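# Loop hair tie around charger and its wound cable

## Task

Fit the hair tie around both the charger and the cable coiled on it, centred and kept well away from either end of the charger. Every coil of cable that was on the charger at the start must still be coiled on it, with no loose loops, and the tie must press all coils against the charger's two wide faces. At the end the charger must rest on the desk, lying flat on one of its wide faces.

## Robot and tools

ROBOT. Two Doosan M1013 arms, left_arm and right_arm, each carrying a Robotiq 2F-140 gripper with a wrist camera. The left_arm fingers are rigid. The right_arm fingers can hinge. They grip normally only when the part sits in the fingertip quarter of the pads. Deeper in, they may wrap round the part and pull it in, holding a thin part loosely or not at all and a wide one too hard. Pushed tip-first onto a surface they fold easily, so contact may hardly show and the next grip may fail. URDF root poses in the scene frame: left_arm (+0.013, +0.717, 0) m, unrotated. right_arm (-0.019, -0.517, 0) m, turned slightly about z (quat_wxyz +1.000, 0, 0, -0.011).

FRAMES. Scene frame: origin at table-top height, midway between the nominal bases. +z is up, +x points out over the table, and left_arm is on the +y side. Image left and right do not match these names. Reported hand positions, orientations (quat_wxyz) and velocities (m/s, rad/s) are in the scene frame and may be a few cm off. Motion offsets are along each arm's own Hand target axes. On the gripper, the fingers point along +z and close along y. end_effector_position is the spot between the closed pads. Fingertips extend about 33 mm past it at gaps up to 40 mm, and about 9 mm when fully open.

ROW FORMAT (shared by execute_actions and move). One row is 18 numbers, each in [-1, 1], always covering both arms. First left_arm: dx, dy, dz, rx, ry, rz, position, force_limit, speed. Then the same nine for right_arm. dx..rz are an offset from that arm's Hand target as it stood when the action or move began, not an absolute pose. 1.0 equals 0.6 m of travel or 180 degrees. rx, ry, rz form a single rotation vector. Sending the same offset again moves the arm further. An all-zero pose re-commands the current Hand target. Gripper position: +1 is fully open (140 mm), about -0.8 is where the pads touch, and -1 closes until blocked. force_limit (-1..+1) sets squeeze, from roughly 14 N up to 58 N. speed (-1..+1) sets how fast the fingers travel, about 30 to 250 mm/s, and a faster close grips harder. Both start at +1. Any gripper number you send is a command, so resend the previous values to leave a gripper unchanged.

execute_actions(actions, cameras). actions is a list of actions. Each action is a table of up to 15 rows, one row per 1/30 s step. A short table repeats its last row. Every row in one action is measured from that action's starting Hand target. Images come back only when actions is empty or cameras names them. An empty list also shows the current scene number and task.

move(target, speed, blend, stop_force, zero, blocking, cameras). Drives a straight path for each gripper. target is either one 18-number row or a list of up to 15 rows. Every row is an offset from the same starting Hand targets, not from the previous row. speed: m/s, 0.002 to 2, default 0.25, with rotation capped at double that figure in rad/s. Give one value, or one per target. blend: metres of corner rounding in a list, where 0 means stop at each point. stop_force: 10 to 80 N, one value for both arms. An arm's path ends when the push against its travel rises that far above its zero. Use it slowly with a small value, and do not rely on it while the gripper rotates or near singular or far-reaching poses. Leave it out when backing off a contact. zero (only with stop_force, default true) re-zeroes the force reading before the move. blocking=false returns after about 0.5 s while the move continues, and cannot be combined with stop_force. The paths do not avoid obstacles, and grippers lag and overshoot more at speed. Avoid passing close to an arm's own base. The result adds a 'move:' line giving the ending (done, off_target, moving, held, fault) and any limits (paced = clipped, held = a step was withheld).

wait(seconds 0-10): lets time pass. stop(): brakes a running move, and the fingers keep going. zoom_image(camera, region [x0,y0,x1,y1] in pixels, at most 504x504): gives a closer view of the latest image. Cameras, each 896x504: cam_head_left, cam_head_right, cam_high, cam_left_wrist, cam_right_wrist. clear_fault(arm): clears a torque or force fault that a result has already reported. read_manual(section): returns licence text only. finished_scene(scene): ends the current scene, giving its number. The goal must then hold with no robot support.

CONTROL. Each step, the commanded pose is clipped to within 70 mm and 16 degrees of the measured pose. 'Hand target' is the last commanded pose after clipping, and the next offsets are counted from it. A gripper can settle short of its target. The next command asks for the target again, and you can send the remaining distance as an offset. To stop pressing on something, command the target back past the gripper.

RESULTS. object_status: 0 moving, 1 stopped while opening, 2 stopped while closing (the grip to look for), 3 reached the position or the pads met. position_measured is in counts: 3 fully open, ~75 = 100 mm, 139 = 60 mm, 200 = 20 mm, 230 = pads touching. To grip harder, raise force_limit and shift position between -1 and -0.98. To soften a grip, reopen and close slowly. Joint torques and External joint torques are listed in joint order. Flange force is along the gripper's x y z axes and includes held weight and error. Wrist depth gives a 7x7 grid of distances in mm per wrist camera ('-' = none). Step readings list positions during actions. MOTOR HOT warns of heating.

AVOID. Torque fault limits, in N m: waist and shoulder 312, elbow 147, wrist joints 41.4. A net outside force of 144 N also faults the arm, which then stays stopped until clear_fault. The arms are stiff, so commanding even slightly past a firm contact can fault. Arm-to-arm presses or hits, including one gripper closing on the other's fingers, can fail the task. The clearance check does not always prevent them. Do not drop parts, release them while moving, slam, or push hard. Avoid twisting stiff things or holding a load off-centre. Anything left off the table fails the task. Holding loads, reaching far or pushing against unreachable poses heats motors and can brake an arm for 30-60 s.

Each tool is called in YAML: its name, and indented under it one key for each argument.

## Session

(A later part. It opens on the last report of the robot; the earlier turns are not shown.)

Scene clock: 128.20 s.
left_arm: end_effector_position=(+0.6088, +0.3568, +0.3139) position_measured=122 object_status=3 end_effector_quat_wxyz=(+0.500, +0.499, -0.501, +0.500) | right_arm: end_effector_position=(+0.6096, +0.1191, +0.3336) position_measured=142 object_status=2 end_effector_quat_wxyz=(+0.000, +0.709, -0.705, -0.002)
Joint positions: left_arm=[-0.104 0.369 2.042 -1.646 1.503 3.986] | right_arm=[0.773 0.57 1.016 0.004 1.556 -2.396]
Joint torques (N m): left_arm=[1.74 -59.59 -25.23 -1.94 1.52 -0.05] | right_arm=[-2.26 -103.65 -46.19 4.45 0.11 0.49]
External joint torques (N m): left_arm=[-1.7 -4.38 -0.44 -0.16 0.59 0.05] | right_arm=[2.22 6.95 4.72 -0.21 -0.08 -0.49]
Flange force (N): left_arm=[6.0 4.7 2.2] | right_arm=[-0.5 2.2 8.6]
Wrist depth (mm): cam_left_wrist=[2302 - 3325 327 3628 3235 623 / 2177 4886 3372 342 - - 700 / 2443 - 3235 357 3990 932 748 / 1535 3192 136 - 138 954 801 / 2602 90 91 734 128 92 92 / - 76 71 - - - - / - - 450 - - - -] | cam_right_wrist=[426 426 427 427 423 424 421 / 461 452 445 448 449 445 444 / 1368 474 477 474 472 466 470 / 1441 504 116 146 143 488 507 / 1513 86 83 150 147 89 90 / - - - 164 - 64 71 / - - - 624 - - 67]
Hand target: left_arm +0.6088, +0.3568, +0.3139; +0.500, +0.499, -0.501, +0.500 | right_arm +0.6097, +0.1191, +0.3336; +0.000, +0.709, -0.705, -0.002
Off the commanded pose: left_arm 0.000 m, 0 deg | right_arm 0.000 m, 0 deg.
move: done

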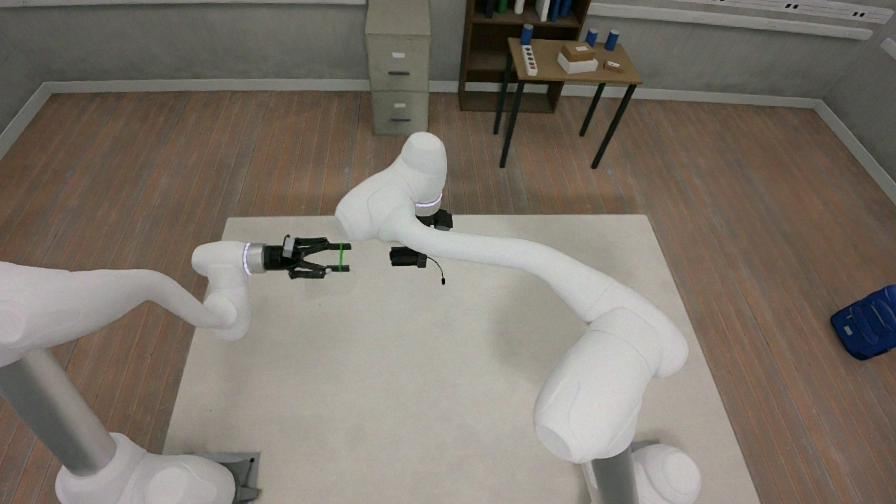

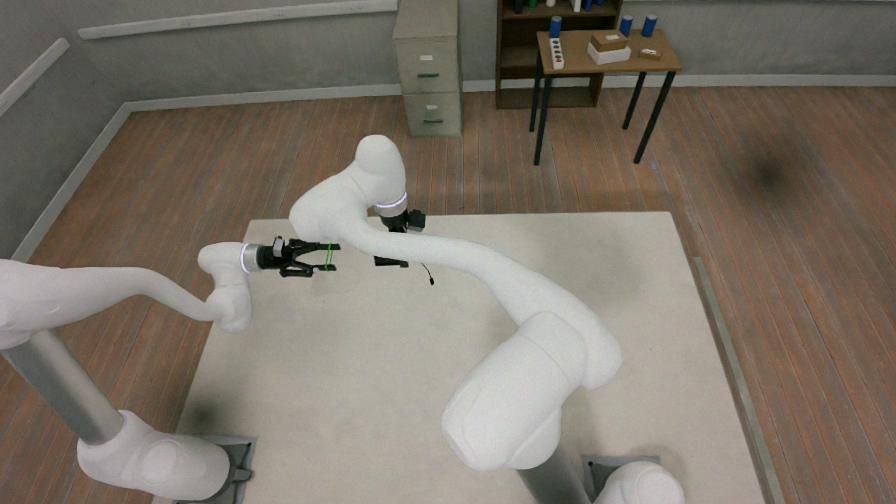

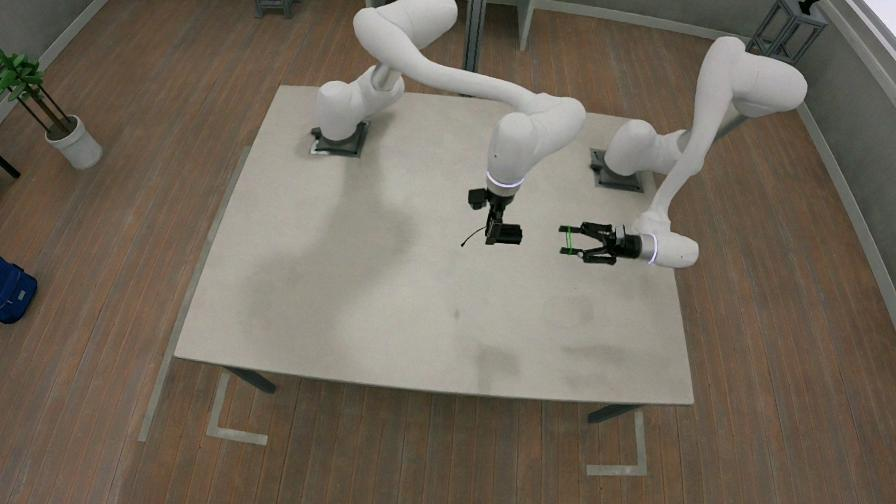

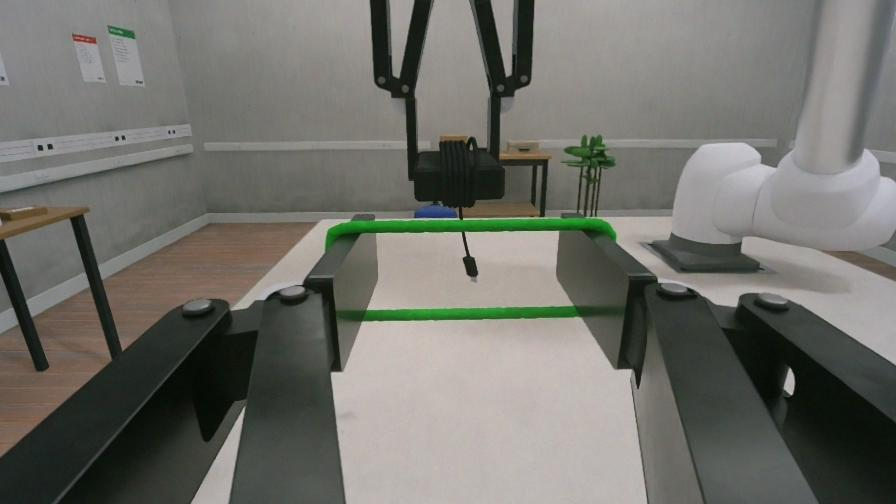

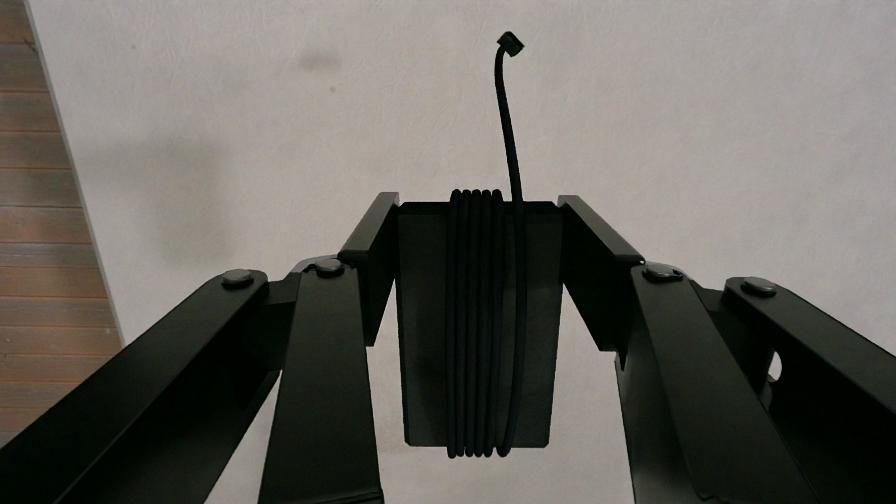

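zoom_image:
  camera: "cam_high"
  region: [450, 180, 650, 290]

zoom_image:
  camera: "cam_head_left"
  region: [330, 220, 460, 300]

Scaled by 2.520.

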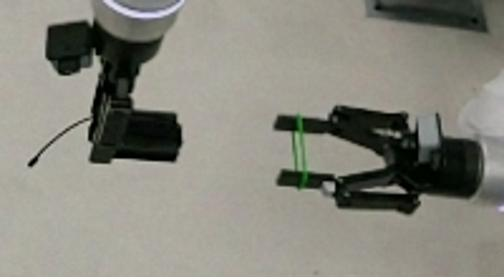

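Scaled by 3.877.

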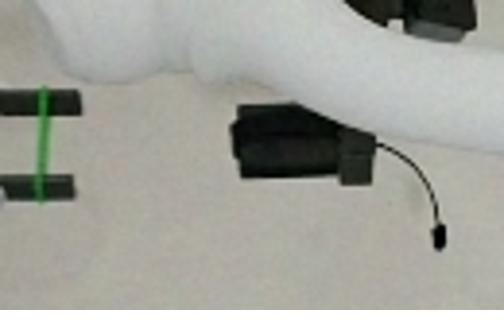

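move:
  target: [0.0025,-0.0035,0.173,0,0,0,0.06,1,-0.9,0,0,0,0,0,0,-1,0,-1]
  speed: 0.2
  cameras: ["cam_left_wrist","cam_right_wrist"]

zoom_image:
  camera: "cam_left_wrist"
  region: [320, 120, 620, 330]

zoom_image:
  camera: "cam_right_wrist"
  region: [330, 160, 630, 500]

Scene clock: 129.80 s.
left_arm: end_effector_position=(+0.6107, +0.2531, +0.3154) position_measured=122 object_status=3 end_effector_quat_wxyz=(+0.500, +0.499, -0.501, +0.500) | right_arm: end_effector_position=(+0.6097, +0.1191, +0.3336) position_measured=142 object_status=2 end_effector_quat_wxyz=(+0.000, +0.709, -0.705, -0.002)
Joint positions: left_arm=[-0.272 0.386 2.012 -1.771 1.389 3.988] | right_arm=[0.773 0.57 1.016 0.004 1.556 -2.396]
Joint torques (N m): left_arm=[2.05 -62.21 -26.17 -2.23 1.56 -0.09] | right_arm=[-1.21 -104.91 -46.4 4.44 -0.08 0.36]
External joint torques (N m): left_arm=[-2.08 -4.32 -0.39 -0.2 0.56 0.09] | right_arm=[1.37 8.12 4.91 -0.19 0.11 -0.36]
Flange force (N): left_arm=[5.4 5.3 2.0] | right_arm=[-1.3 0.3 8.6]
Wrist depth (mm): cam_left_wrist=[- 5320 - 249 3521 3683 - / - - 3800 4517 3280 3372 3069 / - - - 238 3192 867 692 / 1800 2993 136 188 139 877 770 / - 90 91 678 129 92 81 / - 76 71 - - - - / - - 454 - 470 - -] | cam_right_wrist=[434 432 - 426 426 426 418 / 1224 466 454 448 450 446 445 / 1331 477 477 470 473 472 472 / 1458 505 116 146 143 502 512 / 1532 86 83 151 146 89 75 / - - - 167 - 64 71 / - - - 618 212 - 67]
Hand target: left_arm +0.6106, +0.2530, +0.3154; +0.500, +0.499, -0.501, +0.500 | right_arm +0.6097, +0.1191, +0.3336; +0.000, +0.709, -0.705, -0.002
Off the commanded pose: left_arm 0.000 m, 0 deg | right_arm 0.000 m, 0 deg.
move: done
Images, in order (width x height): cam_left_wrist 896x504, cam_right_wrist 896x504.

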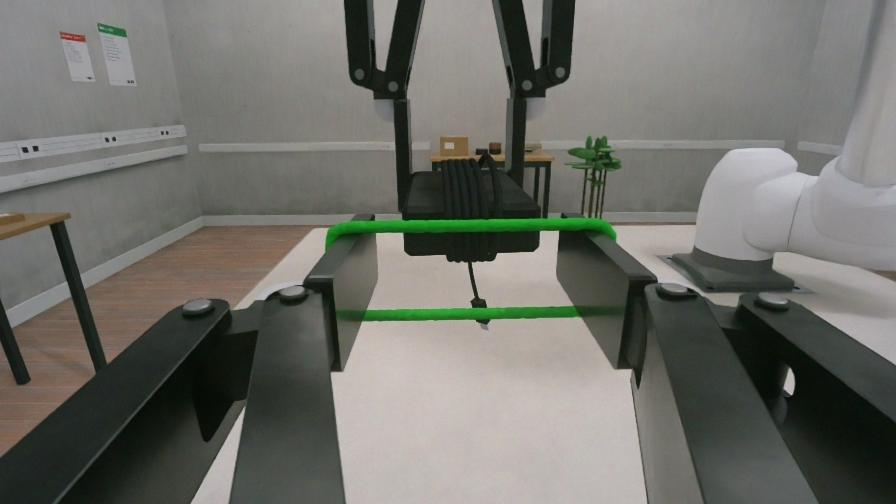

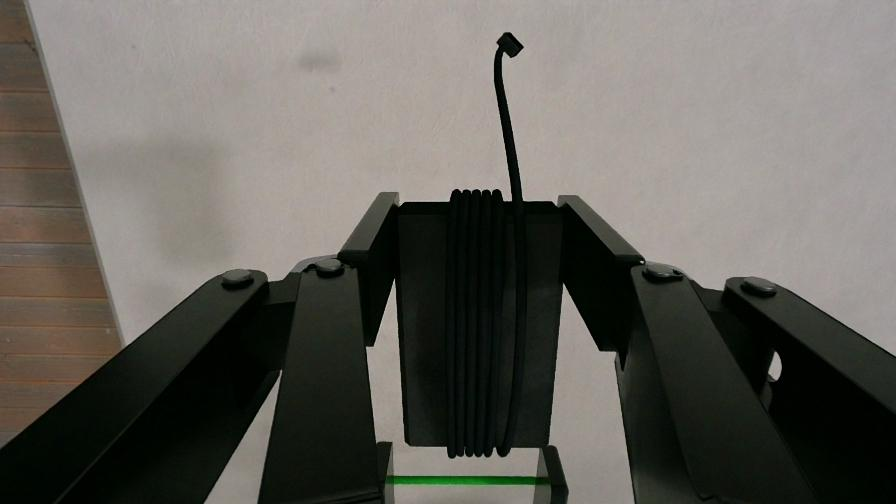

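Scaled by 1.680.

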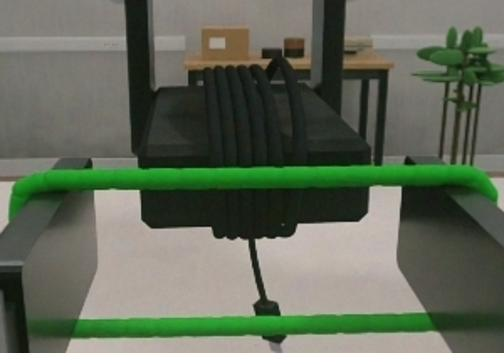

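Scaled by 1.482.

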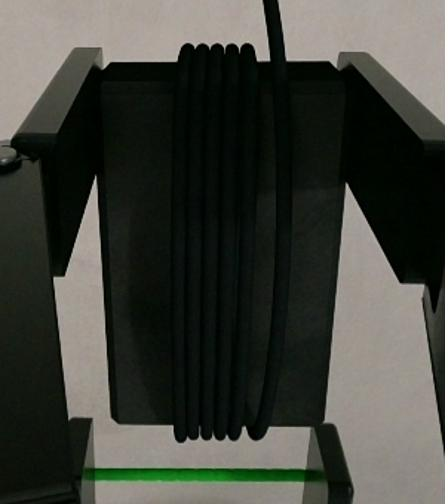

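move:
  target:
    - [-0.001,0.006,0,0,0,0,0.06,1,-0.9,0,0,0,0,0,0,-1,0,-1]
    - [-0.001,0.006,0.04,0,0,0,0.06,1,-0.9,0,0,0,0,0,0,-1,0,-1]
  speed: 0.06
  cameras: ["cam_left_wrist","cam_right_wrist"]

zoom_image:
  camera: "cam_left_wrist"
  region: [320, 120, 620, 330]

zoom_image:
  camera: "cam_right_wrist"
  region: [330, 160, 630, 500]

Scene clock: 132.03 s.
left_arm: end_effector_position=(+0.6070, +0.2291, +0.3147) position_measured=122 object_status=3 end_effector_quat_wxyz=(+0.500, +0.499, -0.501, +0.500) | right_arm: end_effector_position=(+0.6097, +0.1191, +0.3336) position_measured=142 object_status=2 end_effector_quat_wxyz=(+0.000, +0.709, -0.705, -0.002)
Joint positions: left_arm=[-0.311 0.389 2.008 -1.801 1.363 3.994] | right_arm=[0.773 0.57 1.016 0.004 1.556 -2.396]
Joint torques (N m): left_arm=[1.95 -62.2 -26.24 -2.29 1.63 -0.04] | right_arm=[-2.11 -104.08 -46.06 4.4 -0.05 0.35]
External joint torques (N m): left_arm=[-2 -4.8 -0.59 -0.22 0.49 0.04] | right_arm=[2.16 7.29 4.56 -0.16 0.07 -0.35]
Flange force (N): left_arm=[6.2 5.6 1.7] | right_arm=[-1.5 1.3 8.0]
Wrist depth (mm): cam_left_wrist=[- - 213 219 210 - 3925 / 2690 3372 - 3862 221 - - / 2885 3325 - 203 2443 840 717 / 2468 2752 134 161 146 852 721 / 2370 90 91 734 128 92 81 / - 76 71 - - - - / - - - - - - -] | cam_right_wrist=[434 425 429 429 427 424 426 / 460 448 448 451 444 442 444 / 1309 465 483 468 471 480 469 / 1408 508 116 148 143 497 503 / 1551 86 83 152 147 89 90 / - - - 170 174 64 71 / - - - 188 - - 67]
Hand target: left_arm +0.6070, +0.2290, +0.3147; +0.500, +0.499, -0.501, +0.500 | right_arm +0.6097, +0.1191, +0.3336; +0.000, +0.709, -0.705, -0.002
Off the commanded pose: left_arm 0.000 m, 0 deg | right_arm 0.000 m, 0 deg.
move: done
Images, in order (width x height): cam_left_wrist 896x504, cam_right_wrist 896x504.

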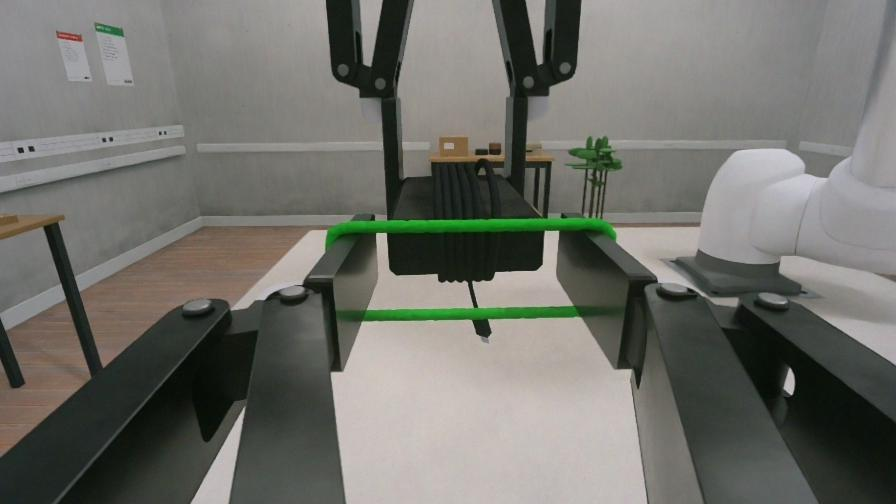

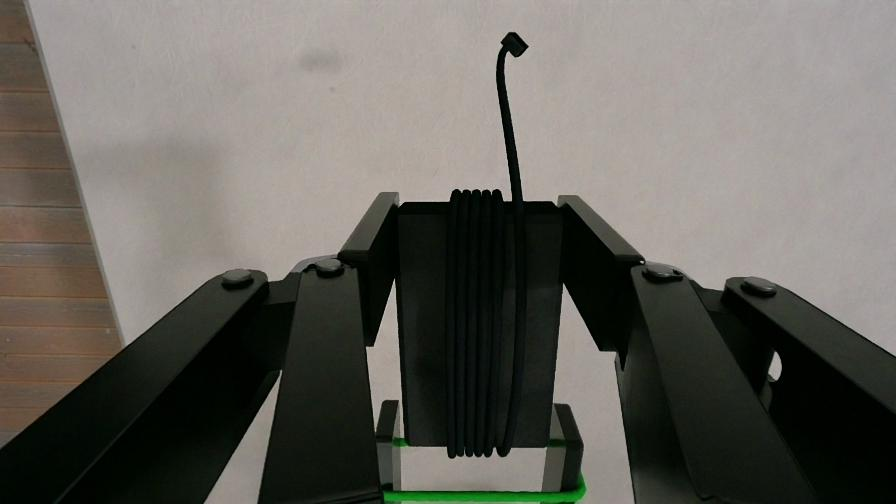

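Scaled by 1.680.

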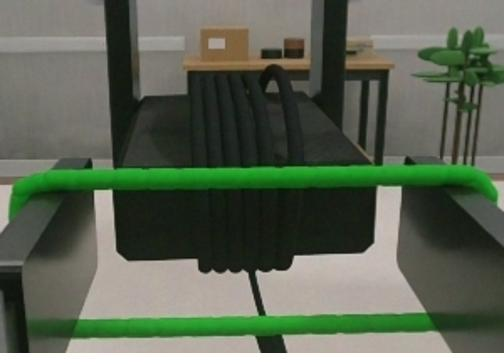

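Scaled by 1.482.

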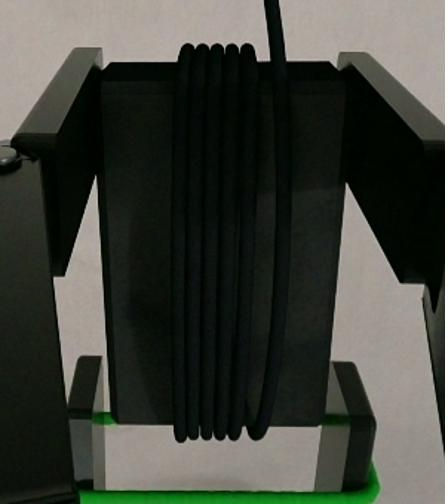

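move:
  target: [0.0033,0,0.015,0,0,0,0.06,1,-0.9,0,0,0,0,0,0,-1,0,-1]
  speed: 0.06
  cameras: ["cam_left_wrist"]

zoom_image:
  camera: "cam_left_wrist"
  region: [320, 150, 620, 360]

Scene clock: 133.47 s.
left_arm: end_effector_position=(+0.6070, +0.2200, +0.3167) position_measured=122 object_status=3 end_effector_quat_wxyz=(+0.500, +0.499, -0.501, +0.500) | right_arm: end_effector_position=(+0.6097, +0.1191, +0.3336) position_measured=142 object_status=2 end_effector_quat_wxyz=(+0.000, +0.709, -0.705, -0.002)
Joint positions: left_arm=[-0.325 0.39 2.002 -1.811 1.352 3.99] | right_arm=[0.773 0.57 1.016 0.004 1.556 -2.396]
Joint torques (N m): left_arm=[1.74 -62.52 -26.4 -2.35 1.51 -0.03] | right_arm=[-1.86 -103.88 -46.04 4.41 0.01 0.46]
External joint torques (N m): left_arm=[-1.76 -4.63 -0.6 -0.19 0.6 0.02] | right_arm=[1.89 7.1 4.53 -0.16 0.01 -0.46]
Flange force (N): left_arm=[6.0 5.2 1.1] | right_arm=[-1.0 1.3 8.1]
Wrist depth (mm): cam_left_wrist=[2690 - 204 - 203 - - / - - - - 3628 - - / 2784 5568 3862 207 2920 871 715 / 2418 2885 136 152 145 861 744 / 2468 88 91 649 128 92 92 / - 76 71 563 562 - - / - - 454 447 - - -] | cam_right_wrist=[433 426 425 424 424 415 421 / 458 452 453 448 447 447 443 / 1331 492 479 467 468 475 - / 1432 506 116 145 143 504 503 / 1532 86 83 153 146 89 90 / - - - 167 175 64 71 / - - - 181 - - 67]
Hand target: left_arm +0.6070, +0.2200, +0.3167; +0.500, +0.499, -0.501, +0.500 | right_arm +0.6097, +0.1191, +0.3336; +0.000, +0.709, -0.705, -0.002
Off the commanded pose: left_arm 0.000 m, 0 deg | right_arm 0.000 m, 0 deg.
move: done
Images, in order (width x height): cam_left_wrist 896x504.

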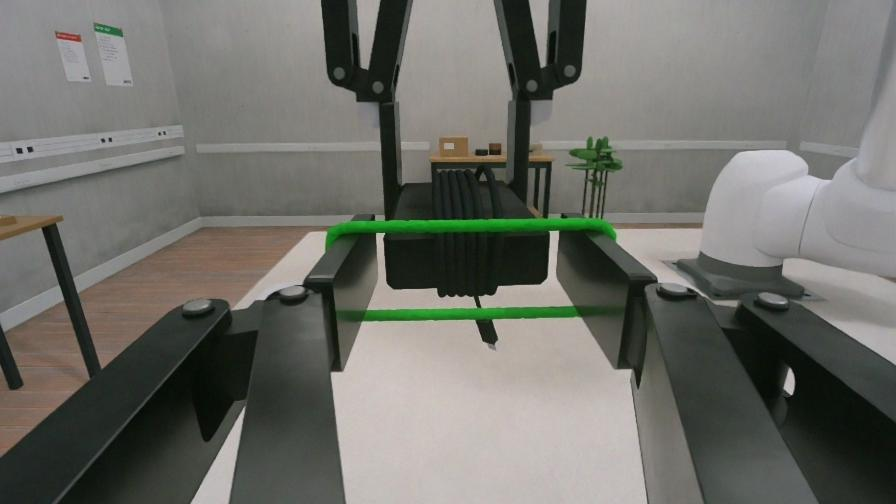

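Scaled by 1.680.

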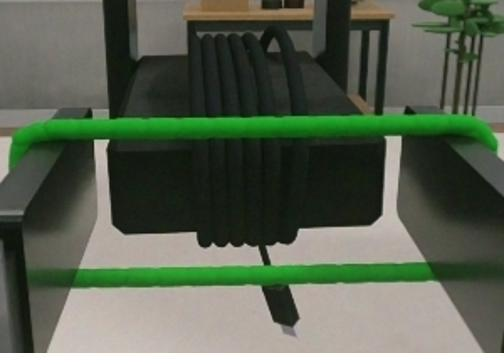

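move:
  target: [0.002,0,0,0,0,0,0.06,1,-0.9,0,0,0,0,0,0,-1,0,-1]
  speed: 0.06

move:
  target: [0,0,0.045,0,0,0,0.06,1,-0.9,0,0,0,0,0,0,-1,0,-1]
  speed: 0.03
  stop_force: 15
  cameras: ["cam_left_wrist","cam_right_wrist"]

zoom_image:
  camera: "cam_left_wrist"
  region: [320, 150, 620, 360]

zoom_image:
  camera: "cam_right_wrist"
  region: [330, 160, 630, 500]

Scene clock: 134.67 s.
left_arm: end_effector_position=(+0.6070, +0.2200, +0.3179) position_measured=122 object_status=3 end_effector_quat_wxyz=(+0.500, +0.499, -0.501, +0.500) | right_arm: end_effector_position=(+0.6097, +0.1191, +0.3336) position_measured=142 object_status=2 end_effector_quat_wxyz=(+0.000, +0.709, -0.705, -0.002)
Joint positions: left_arm=[-0.325 0.388 2.002 -1.81 1.352 3.988] | right_arm=[0.773 0.57 1.016 0.004 1.556 -2.396]
Joint torques (N m): left_arm=[1.36 -62.57 -26.78 -2.3 1.5 -0.01] | right_arm=[-1.83 -104.05 -45.95 4.46 0.1 0.41]
External joint torques (N m): left_arm=[-1.41 -4.67 -0.42 -0.25 0.61 0.01] | right_arm=[1.76 7.31 4.47 -0.22 -0.08 -0.41]
Flange force (N): left_arm=[5.9 5.4 0.5] | right_arm=[-1.3 0.8 8.1]
Wrist depth (mm): cam_left_wrist=[3628 3925 215 213 204 - - / - 3628 - - 207 - - / 2302 - 4058 216 3420 871 713 / 3862 3192 136 151 146 867 744 / 2394 88 91 329 128 92 81 / - 76 518 - - - - / - - 456 438 - - -] | cam_right_wrist=[428 432 425 420 418 421 424 / 1242 455 451 449 453 449 446 / 1331 483 480 470 467 477 467 / 1416 514 116 146 143 497 500 / 1513 86 82 152 147 89 90 / - - - 171 175 64 71 / - - - 185 - - 67]
Hand target: left_arm +0.6070, +0.2200, +0.3179; +0.500, +0.499, -0.501, +0.500 | right_arm +0.6097, +0.1191, +0.3336; +0.000, +0.709, -0.705, -0.002
Off the commanded pose: left_arm 0.000 m, 0 deg | right_arm 0.000 m, 0 deg.
move: done

Scene clock: 136.23 s.
left_arm: end_effector_position=(+0.6069, +0.1930, +0.3179) position_measured=122 object_status=3 end_effector_quat_wxyz=(+0.500, +0.499, -0.501, +0.500) | right_arm: end_effector_position=(+0.6097, +0.1191, +0.3336) position_measured=142 object_status=2 end_effector_quat_wxyz=(+0.000, +0.709, -0.705, -0.002)
Joint positions: left_arm=[-0.366 0.397 1.987 -1.841 1.323 3.99] | right_arm=[0.773 0.57 1.016 0.004 1.556 -2.396]
Joint torques (N m): left_arm=[0.25 -64.25 -27.89 -2.6 1.82 -0.08] | right_arm=[0.03 -102.88 -46.21 4.91 -0.4 0.39]
External joint torques (N m): left_arm=[-0.19 -4.17 0.44 -0.02 0.3 0.07] | right_arm=[0.02 6.1 4.72 -0.67 0.42 -0.39]
Flange force (N): left_arm=[4.8 5.8 -1.8] | right_arm=[1.9 1.3 7.7]
Wrist depth (mm): cam_left_wrist=[- 3925 179 - 180 3150 3470 / 2370 - 186 - 190 3325 3150 / 2468 4058 - 2850 2850 867 734 / 2394 3235 133 129 135 849 717 / 2302 90 91 129 131 92 81 / - 71 111 - - - - / - - - - - - -] | cam_right_wrist=[440 446 429 430 429 438 423 / 458 455 440 450 448 453 444 / 1331 475 466 462 473 493 473 / 1432 507 103 147 141 500 505 / 1494 86 88 152 146 89 90 / - - - 171 172 64 71 / - - - 222 - - 67]
Hand target: left_arm +0.6069, +0.1930, +0.3179; +0.500, +0.499, -0.501, +0.500 | right_arm +0.6097, +0.1191, +0.3336; +0.000, +0.709, -0.705, -0.002
Off the commanded pose: left_arm 0.000 m, 0 deg | right_arm 0.000 m, 0 deg.
move: done
Images, in order (width x height): cam_left_wrist 896x504, cam_right_wrist 896x504.

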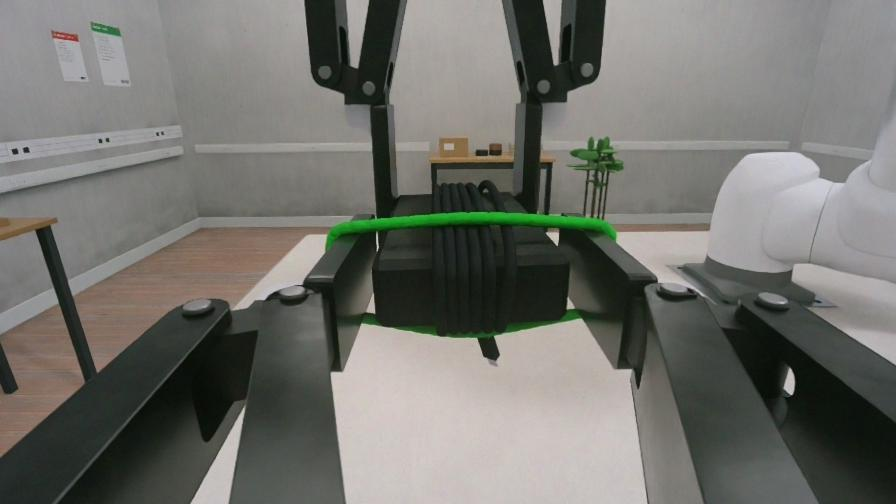

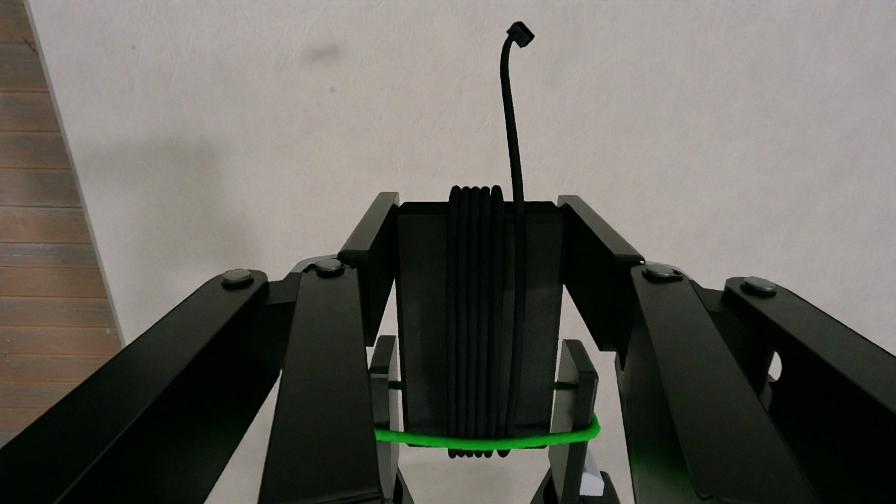

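Scaled by 1.680.

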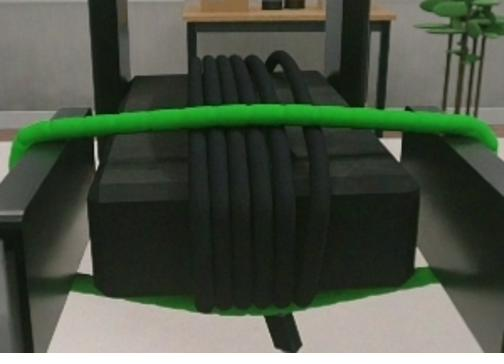

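Scaled by 1.482.

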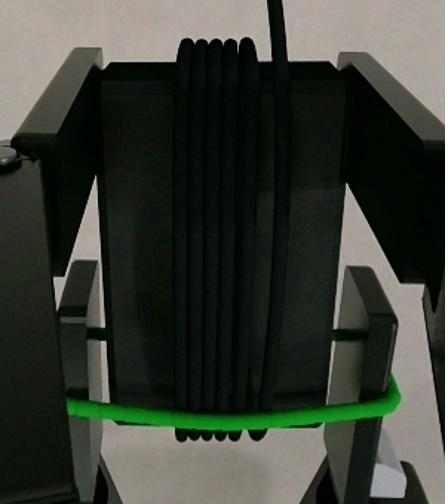

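move:
  target: [0,0,0.045,0,0,0,0.06,1,-0.9,0,0,0,0,0,0,-1,0,-1]
  speed: 0.03
  stop_force: 20
  cameras: ["cam_left_wrist","cam_right_wrist"]

zoom_image:
  camera: "cam_left_wrist"
  region: [320, 150, 620, 360]

zoom_image:
  camera: "cam_right_wrist"
  region: [330, 160, 630, 500]

Scene clock: 138.07 s.
left_arm: end_effector_position=(+0.6068, +0.1660, +0.3179) position_measured=122 object_status=3 end_effector_quat_wxyz=(+0.500, +0.499, -0.501, +0.500) | right_arm: end_effector_position=(+0.6096, +0.1191, +0.3336) position_measured=142 object_status=2 end_effector_quat_wxyz=(+0.000, +0.709, -0.705, -0.002)
Joint positions: left_arm=[-0.406 0.408 1.969 -1.87 1.295 3.991] | right_arm=[0.773 0.57 1.016 0.004 1.556 -2.396]
Joint torques (N m): left_arm=[0.74 -65.91 -27.97 -2.57 1.73 -0.07] | right_arm=[-1.27 -103.2 -46.24 4.67 -0.19 0.39]
External joint torques (N m): left_arm=[-0.73 -4.2 0.13 -0.13 0.4 0.07] | right_arm=[1.53 6.38 4.76 -0.42 0.22 -0.39]
Flange force (N): left_arm=[4.9 5.5 -1.0] | right_arm=[0.6 2.3 8.1]
Wrist depth (mm): cam_left_wrist=[- - 152 - 155 3372 - / 2324 3109 165 - 161 3683 - / 2784 3521 - 3628 2631 3628 741 / 2394 3280 134 132 132 843 721 / 2082 90 91 98 104 92 730 / - 71 72 104 - - - / - - - 491 - - -] | cam_right_wrist=[434 433 427 - 426 424 421 / 1230 474 454 452 450 447 450 / 1353 456 478 464 470 477 474 / 1432 508 116 149 146 500 545 / 1467 86 83 158 157 89 84 / - - - 168 169 64 71 / - - - 202 201 - 67]
Hand target: left_arm +0.6068, +0.1660, +0.3179; +0.500, +0.499, -0.501, +0.500 | right_arm +0.6097, +0.1191, +0.3336; +0.000, +0.709, -0.705, -0.002
Off the commanded pose: left_arm 0.000 m, 0 deg | right_arm 0.000 m, 0 deg.
move: done
Images, in order (width x height): cam_left_wrist 896x504, cam_right_wrist 896x504.

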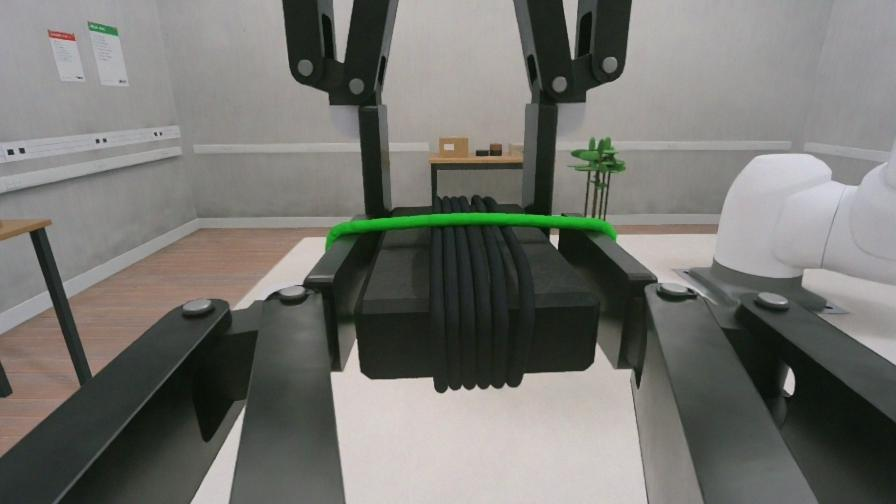

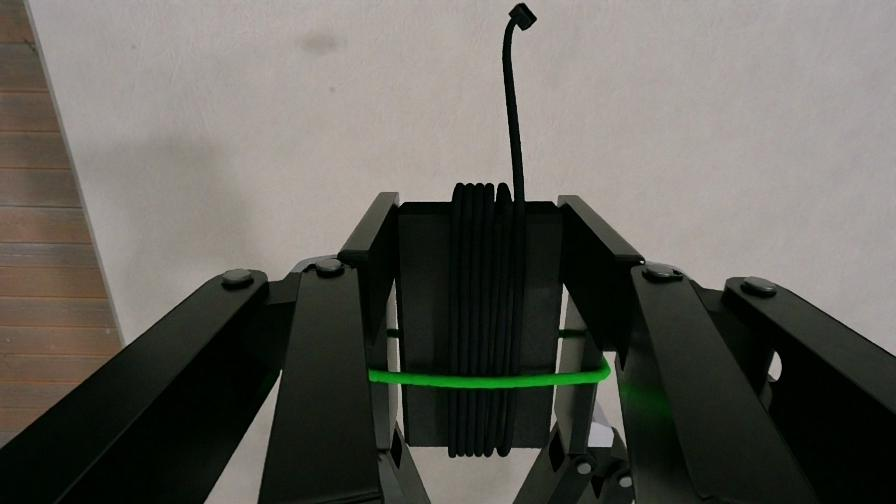

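Scaled by 1.680.

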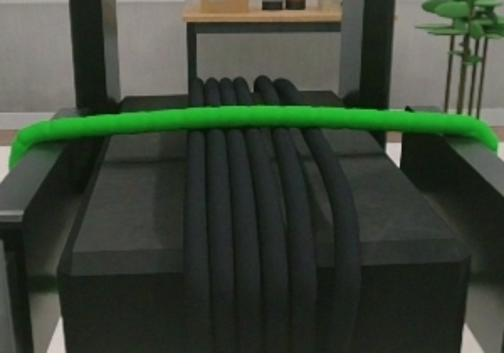

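Scaled by 1.482.

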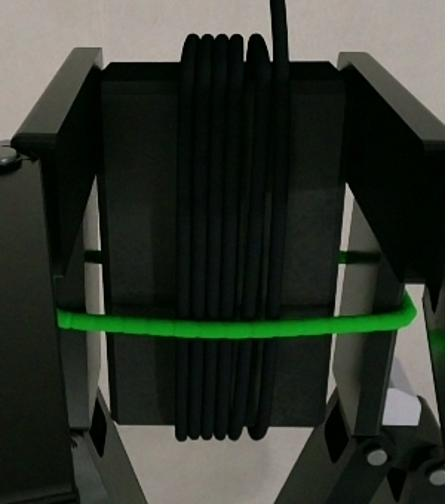

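execute_actions:
  actions: []

zoom_image:
  camera: "cam_left_wrist"
  region: [250, 100, 650, 400]

Scene clock: 139.77 s.
left_arm: end_effector_position=(+0.6068, +0.1660, +0.3179) position_measured=122 object_status=3 end_effector_quat_wxyz=(+0.500, +0.499, -0.501, +0.500) | right_arm: end_effector_position=(+0.6097, +0.1191, +0.3336) position_measured=142 object_status=2 end_effector_quat_wxyz=(+0.000, +0.709, -0.705, -0.002)
Joint positions: left_arm=[-0.406 0.408 1.969 -1.87 1.295 3.991] | right_arm=[0.773 0.57 1.016 0.004 1.556 -2.396]
Joint velocities: within noise
Joint torques (N m): left_arm=[1.24 -65.57 -27.74 -2.62 1.66 -0.08] | right_arm=[-1.12 -103.29 -45.96 4.6 -0.2 0.4]
External joint torques (N m): left_arm=[-1.18 -4.3 0 -0.08 0.45 0.08] | right_arm=[0.97 6.54 4.46 -0.36 0.22 -0.4]
Flange force (N): left_arm=[5.0 5.7 -0.5] | right_arm=[0.2 1.0 7.6]
Wrist depth (mm): cam_left_wrist=[2690 - 152 - 155 - - / 2602 - 163 3990 163 - - / 2752 4353 4128 3521 2302 710 737 / 2602 3109 134 135 132 834 698 / 2177 90 91 98 104 92 83 / - 71 106 519 530 - - / - - - 453 451 - -] | cam_right_wrist=[436 428 421 426 424 424 421 / 1262 453 450 451 444 446 446 / 1316 479 474 157 469 473 473 / 1408 507 116 148 145 493 500 / 1561 86 82 158 157 89 90 / - - - 167 172 64 71 / - - - 200 201 - 67]
Hand target: left_arm +0.6068, +0.1660, +0.3179; +0.500, +0.499, -0.501, +0.500 | right_arm +0.6097, +0.1191, +0.3336; +0.000, +0.709, -0.705, -0.002
Tool commands: left_gripper/position=+0.06 left_gripper/force_limit=+1.0 left_gripper/speed=-0.9 right_gripper/position=-1.0 right_gripper/force_limit=+0.0 right_gripper/speed=-1.0
Off the commanded pose: left_arm 0.000 m, 0 deg | right_arm 0.000 m, 0 deg.

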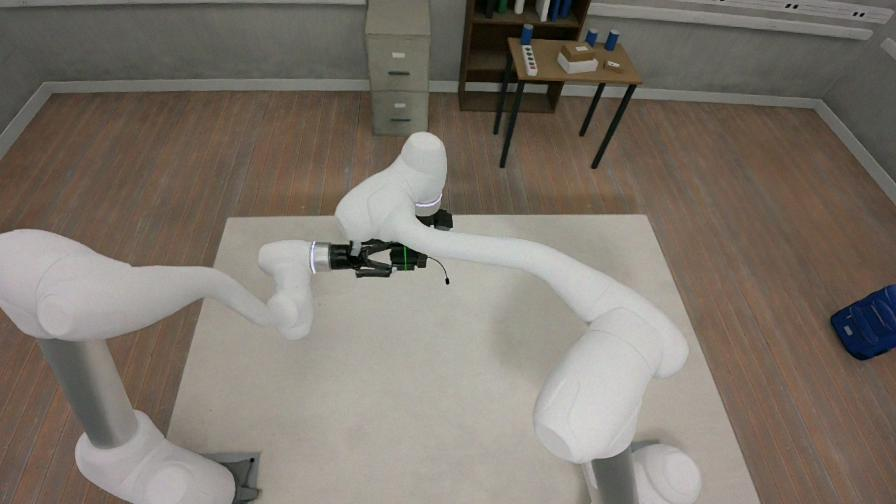

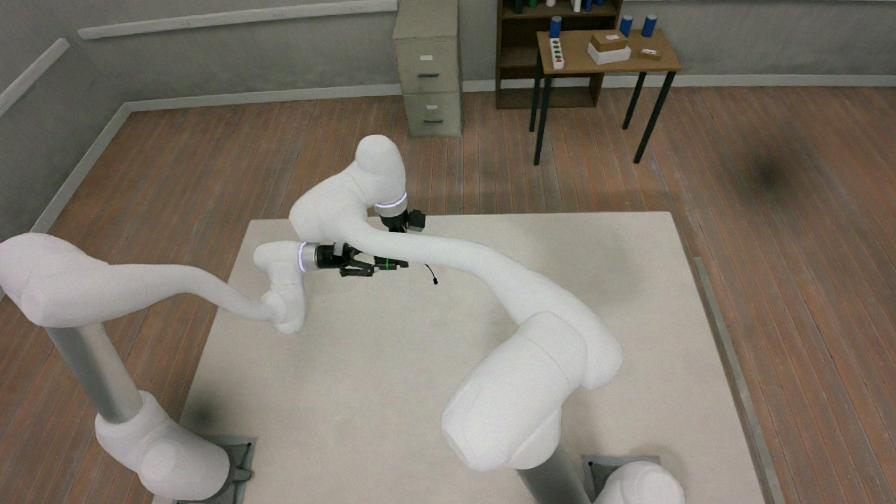

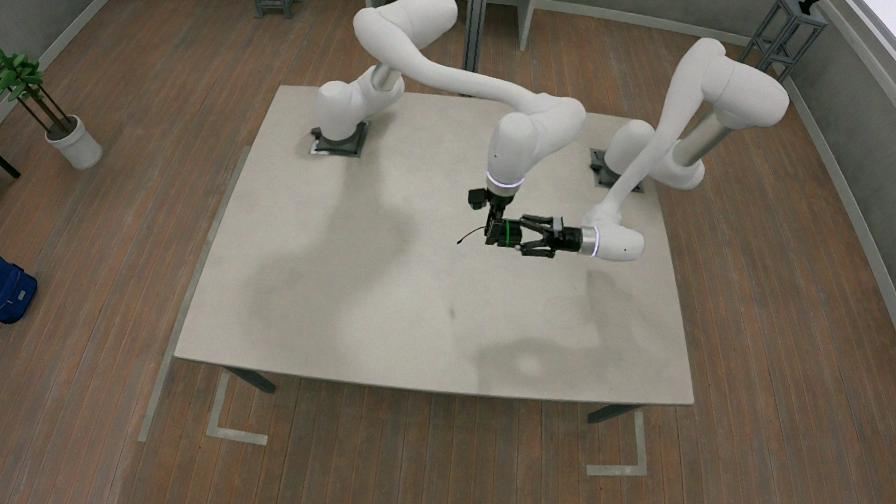

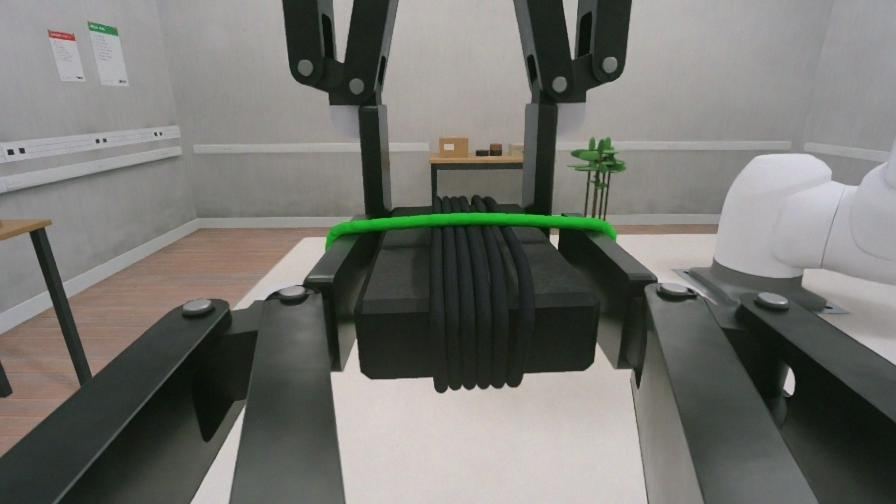

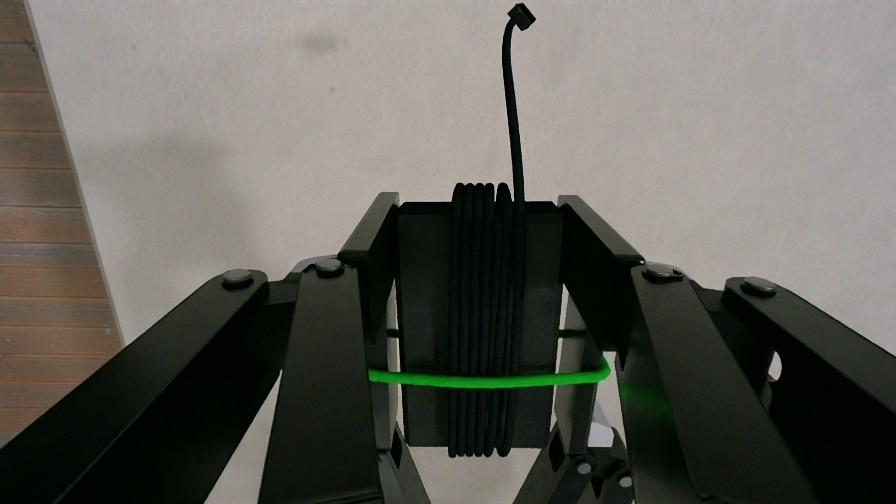

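Scaled by 1.260.

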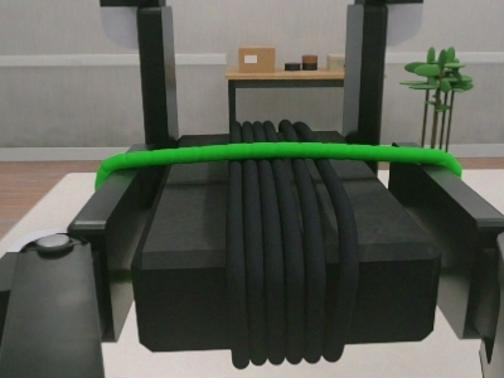

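move:
  target:
    - [0,0,0,0,0,0,-0.01,1,-0.9,0,0,0,0,0,0,-1,0,-1]
    - [0,0,-0.02,0,0,0,-0.01,1,-0.9,0,0,0,0,0,0,-1,0,-1]
  speed: 0.03
  cameras: ["cam_left_wrist","cam_right_wrist"]

Scene clock: 141.30 s.
left_arm: end_effector_position=(+0.6069, +0.1780, +0.3179) position_measured=130 object_status=3 end_effector_quat_wxyz=(+0.500, +0.499, -0.501, +0.500) | right_arm: end_effector_position=(+0.6097, +0.1191, +0.3336) position_measured=142 object_status=2 end_effector_quat_wxyz=(+0.000, +0.709, -0.705, -0.002)
Joint positions: left_arm=[-0.389 0.403 1.977 -1.857 1.308 3.991] | right_arm=[0.773 0.57 1.016 0.004 1.556 -2.396]
Joint torques (N m): left_arm=[2.57 -65.53 -27.5 -2.54 1.74 0] | right_arm=[-1.8 -103.42 -45.83 4.21 0.25 0.36]
External joint torques (N m): left_arm=[-2.52 -3.44 -0.1 -0.12 0.37 0] | right_arm=[1.97 6.68 4.36 0.03 -0.22 -0.36]
Flange force (N): left_arm=[4.2 5.3 2.2] | right_arm=[-0.7 1.8 8.2]
Wrist depth (mm): cam_left_wrist=[2850 3372 164 - 165 - - / 2920 4275 172 3150 173 2574 - / 2177 2920 - 3683 199 3573 734 / 2177 3280 137 128 133 907 715 / 2302 86 91 110 116 91 83 / - 72 67 565 - - 73 / - 71 - 476 - - -] | cam_right_wrist=[432 427 428 429 424 423 412 / 466 452 435 461 456 450 448 / 1331 482 - 467 472 475 478 / 1458 495 116 150 146 495 507 / 1513 86 82 158 158 89 90 / - - - 169 174 64 71 / - - - 201 187 - 67]
Hand target: left_arm +0.6069, +0.1780, +0.3179; +0.500, +0.499, -0.501, +0.500 | right_arm +0.6097, +0.1191, +0.3336; +0.000, +0.709, -0.705, -0.002
Off the commanded pose: left_arm 0.000 m, 0 deg | right_arm 0.000 m, 0 deg.
move: done
Images, in order (width x height): cam_left_wrist 896x504, cam_right_wrist 896x504.

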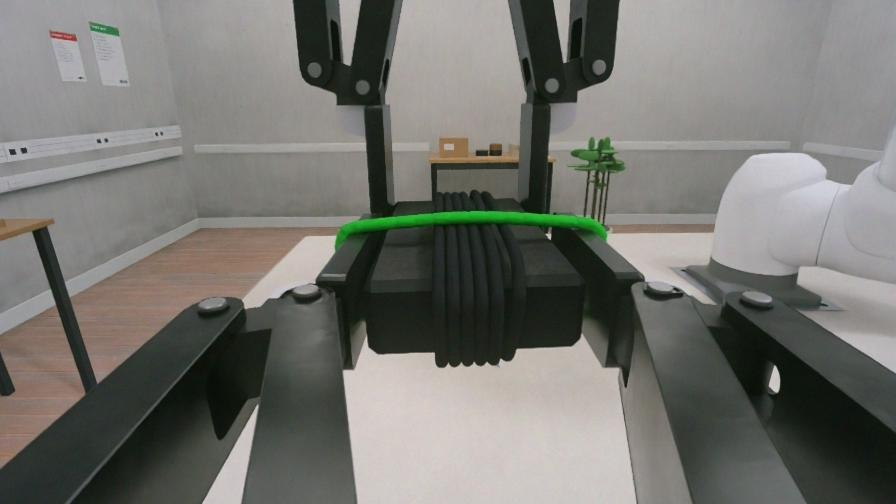

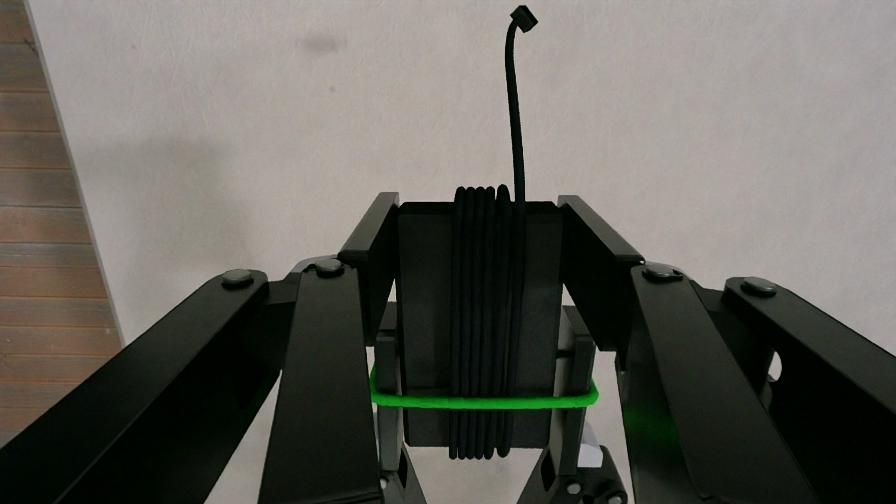

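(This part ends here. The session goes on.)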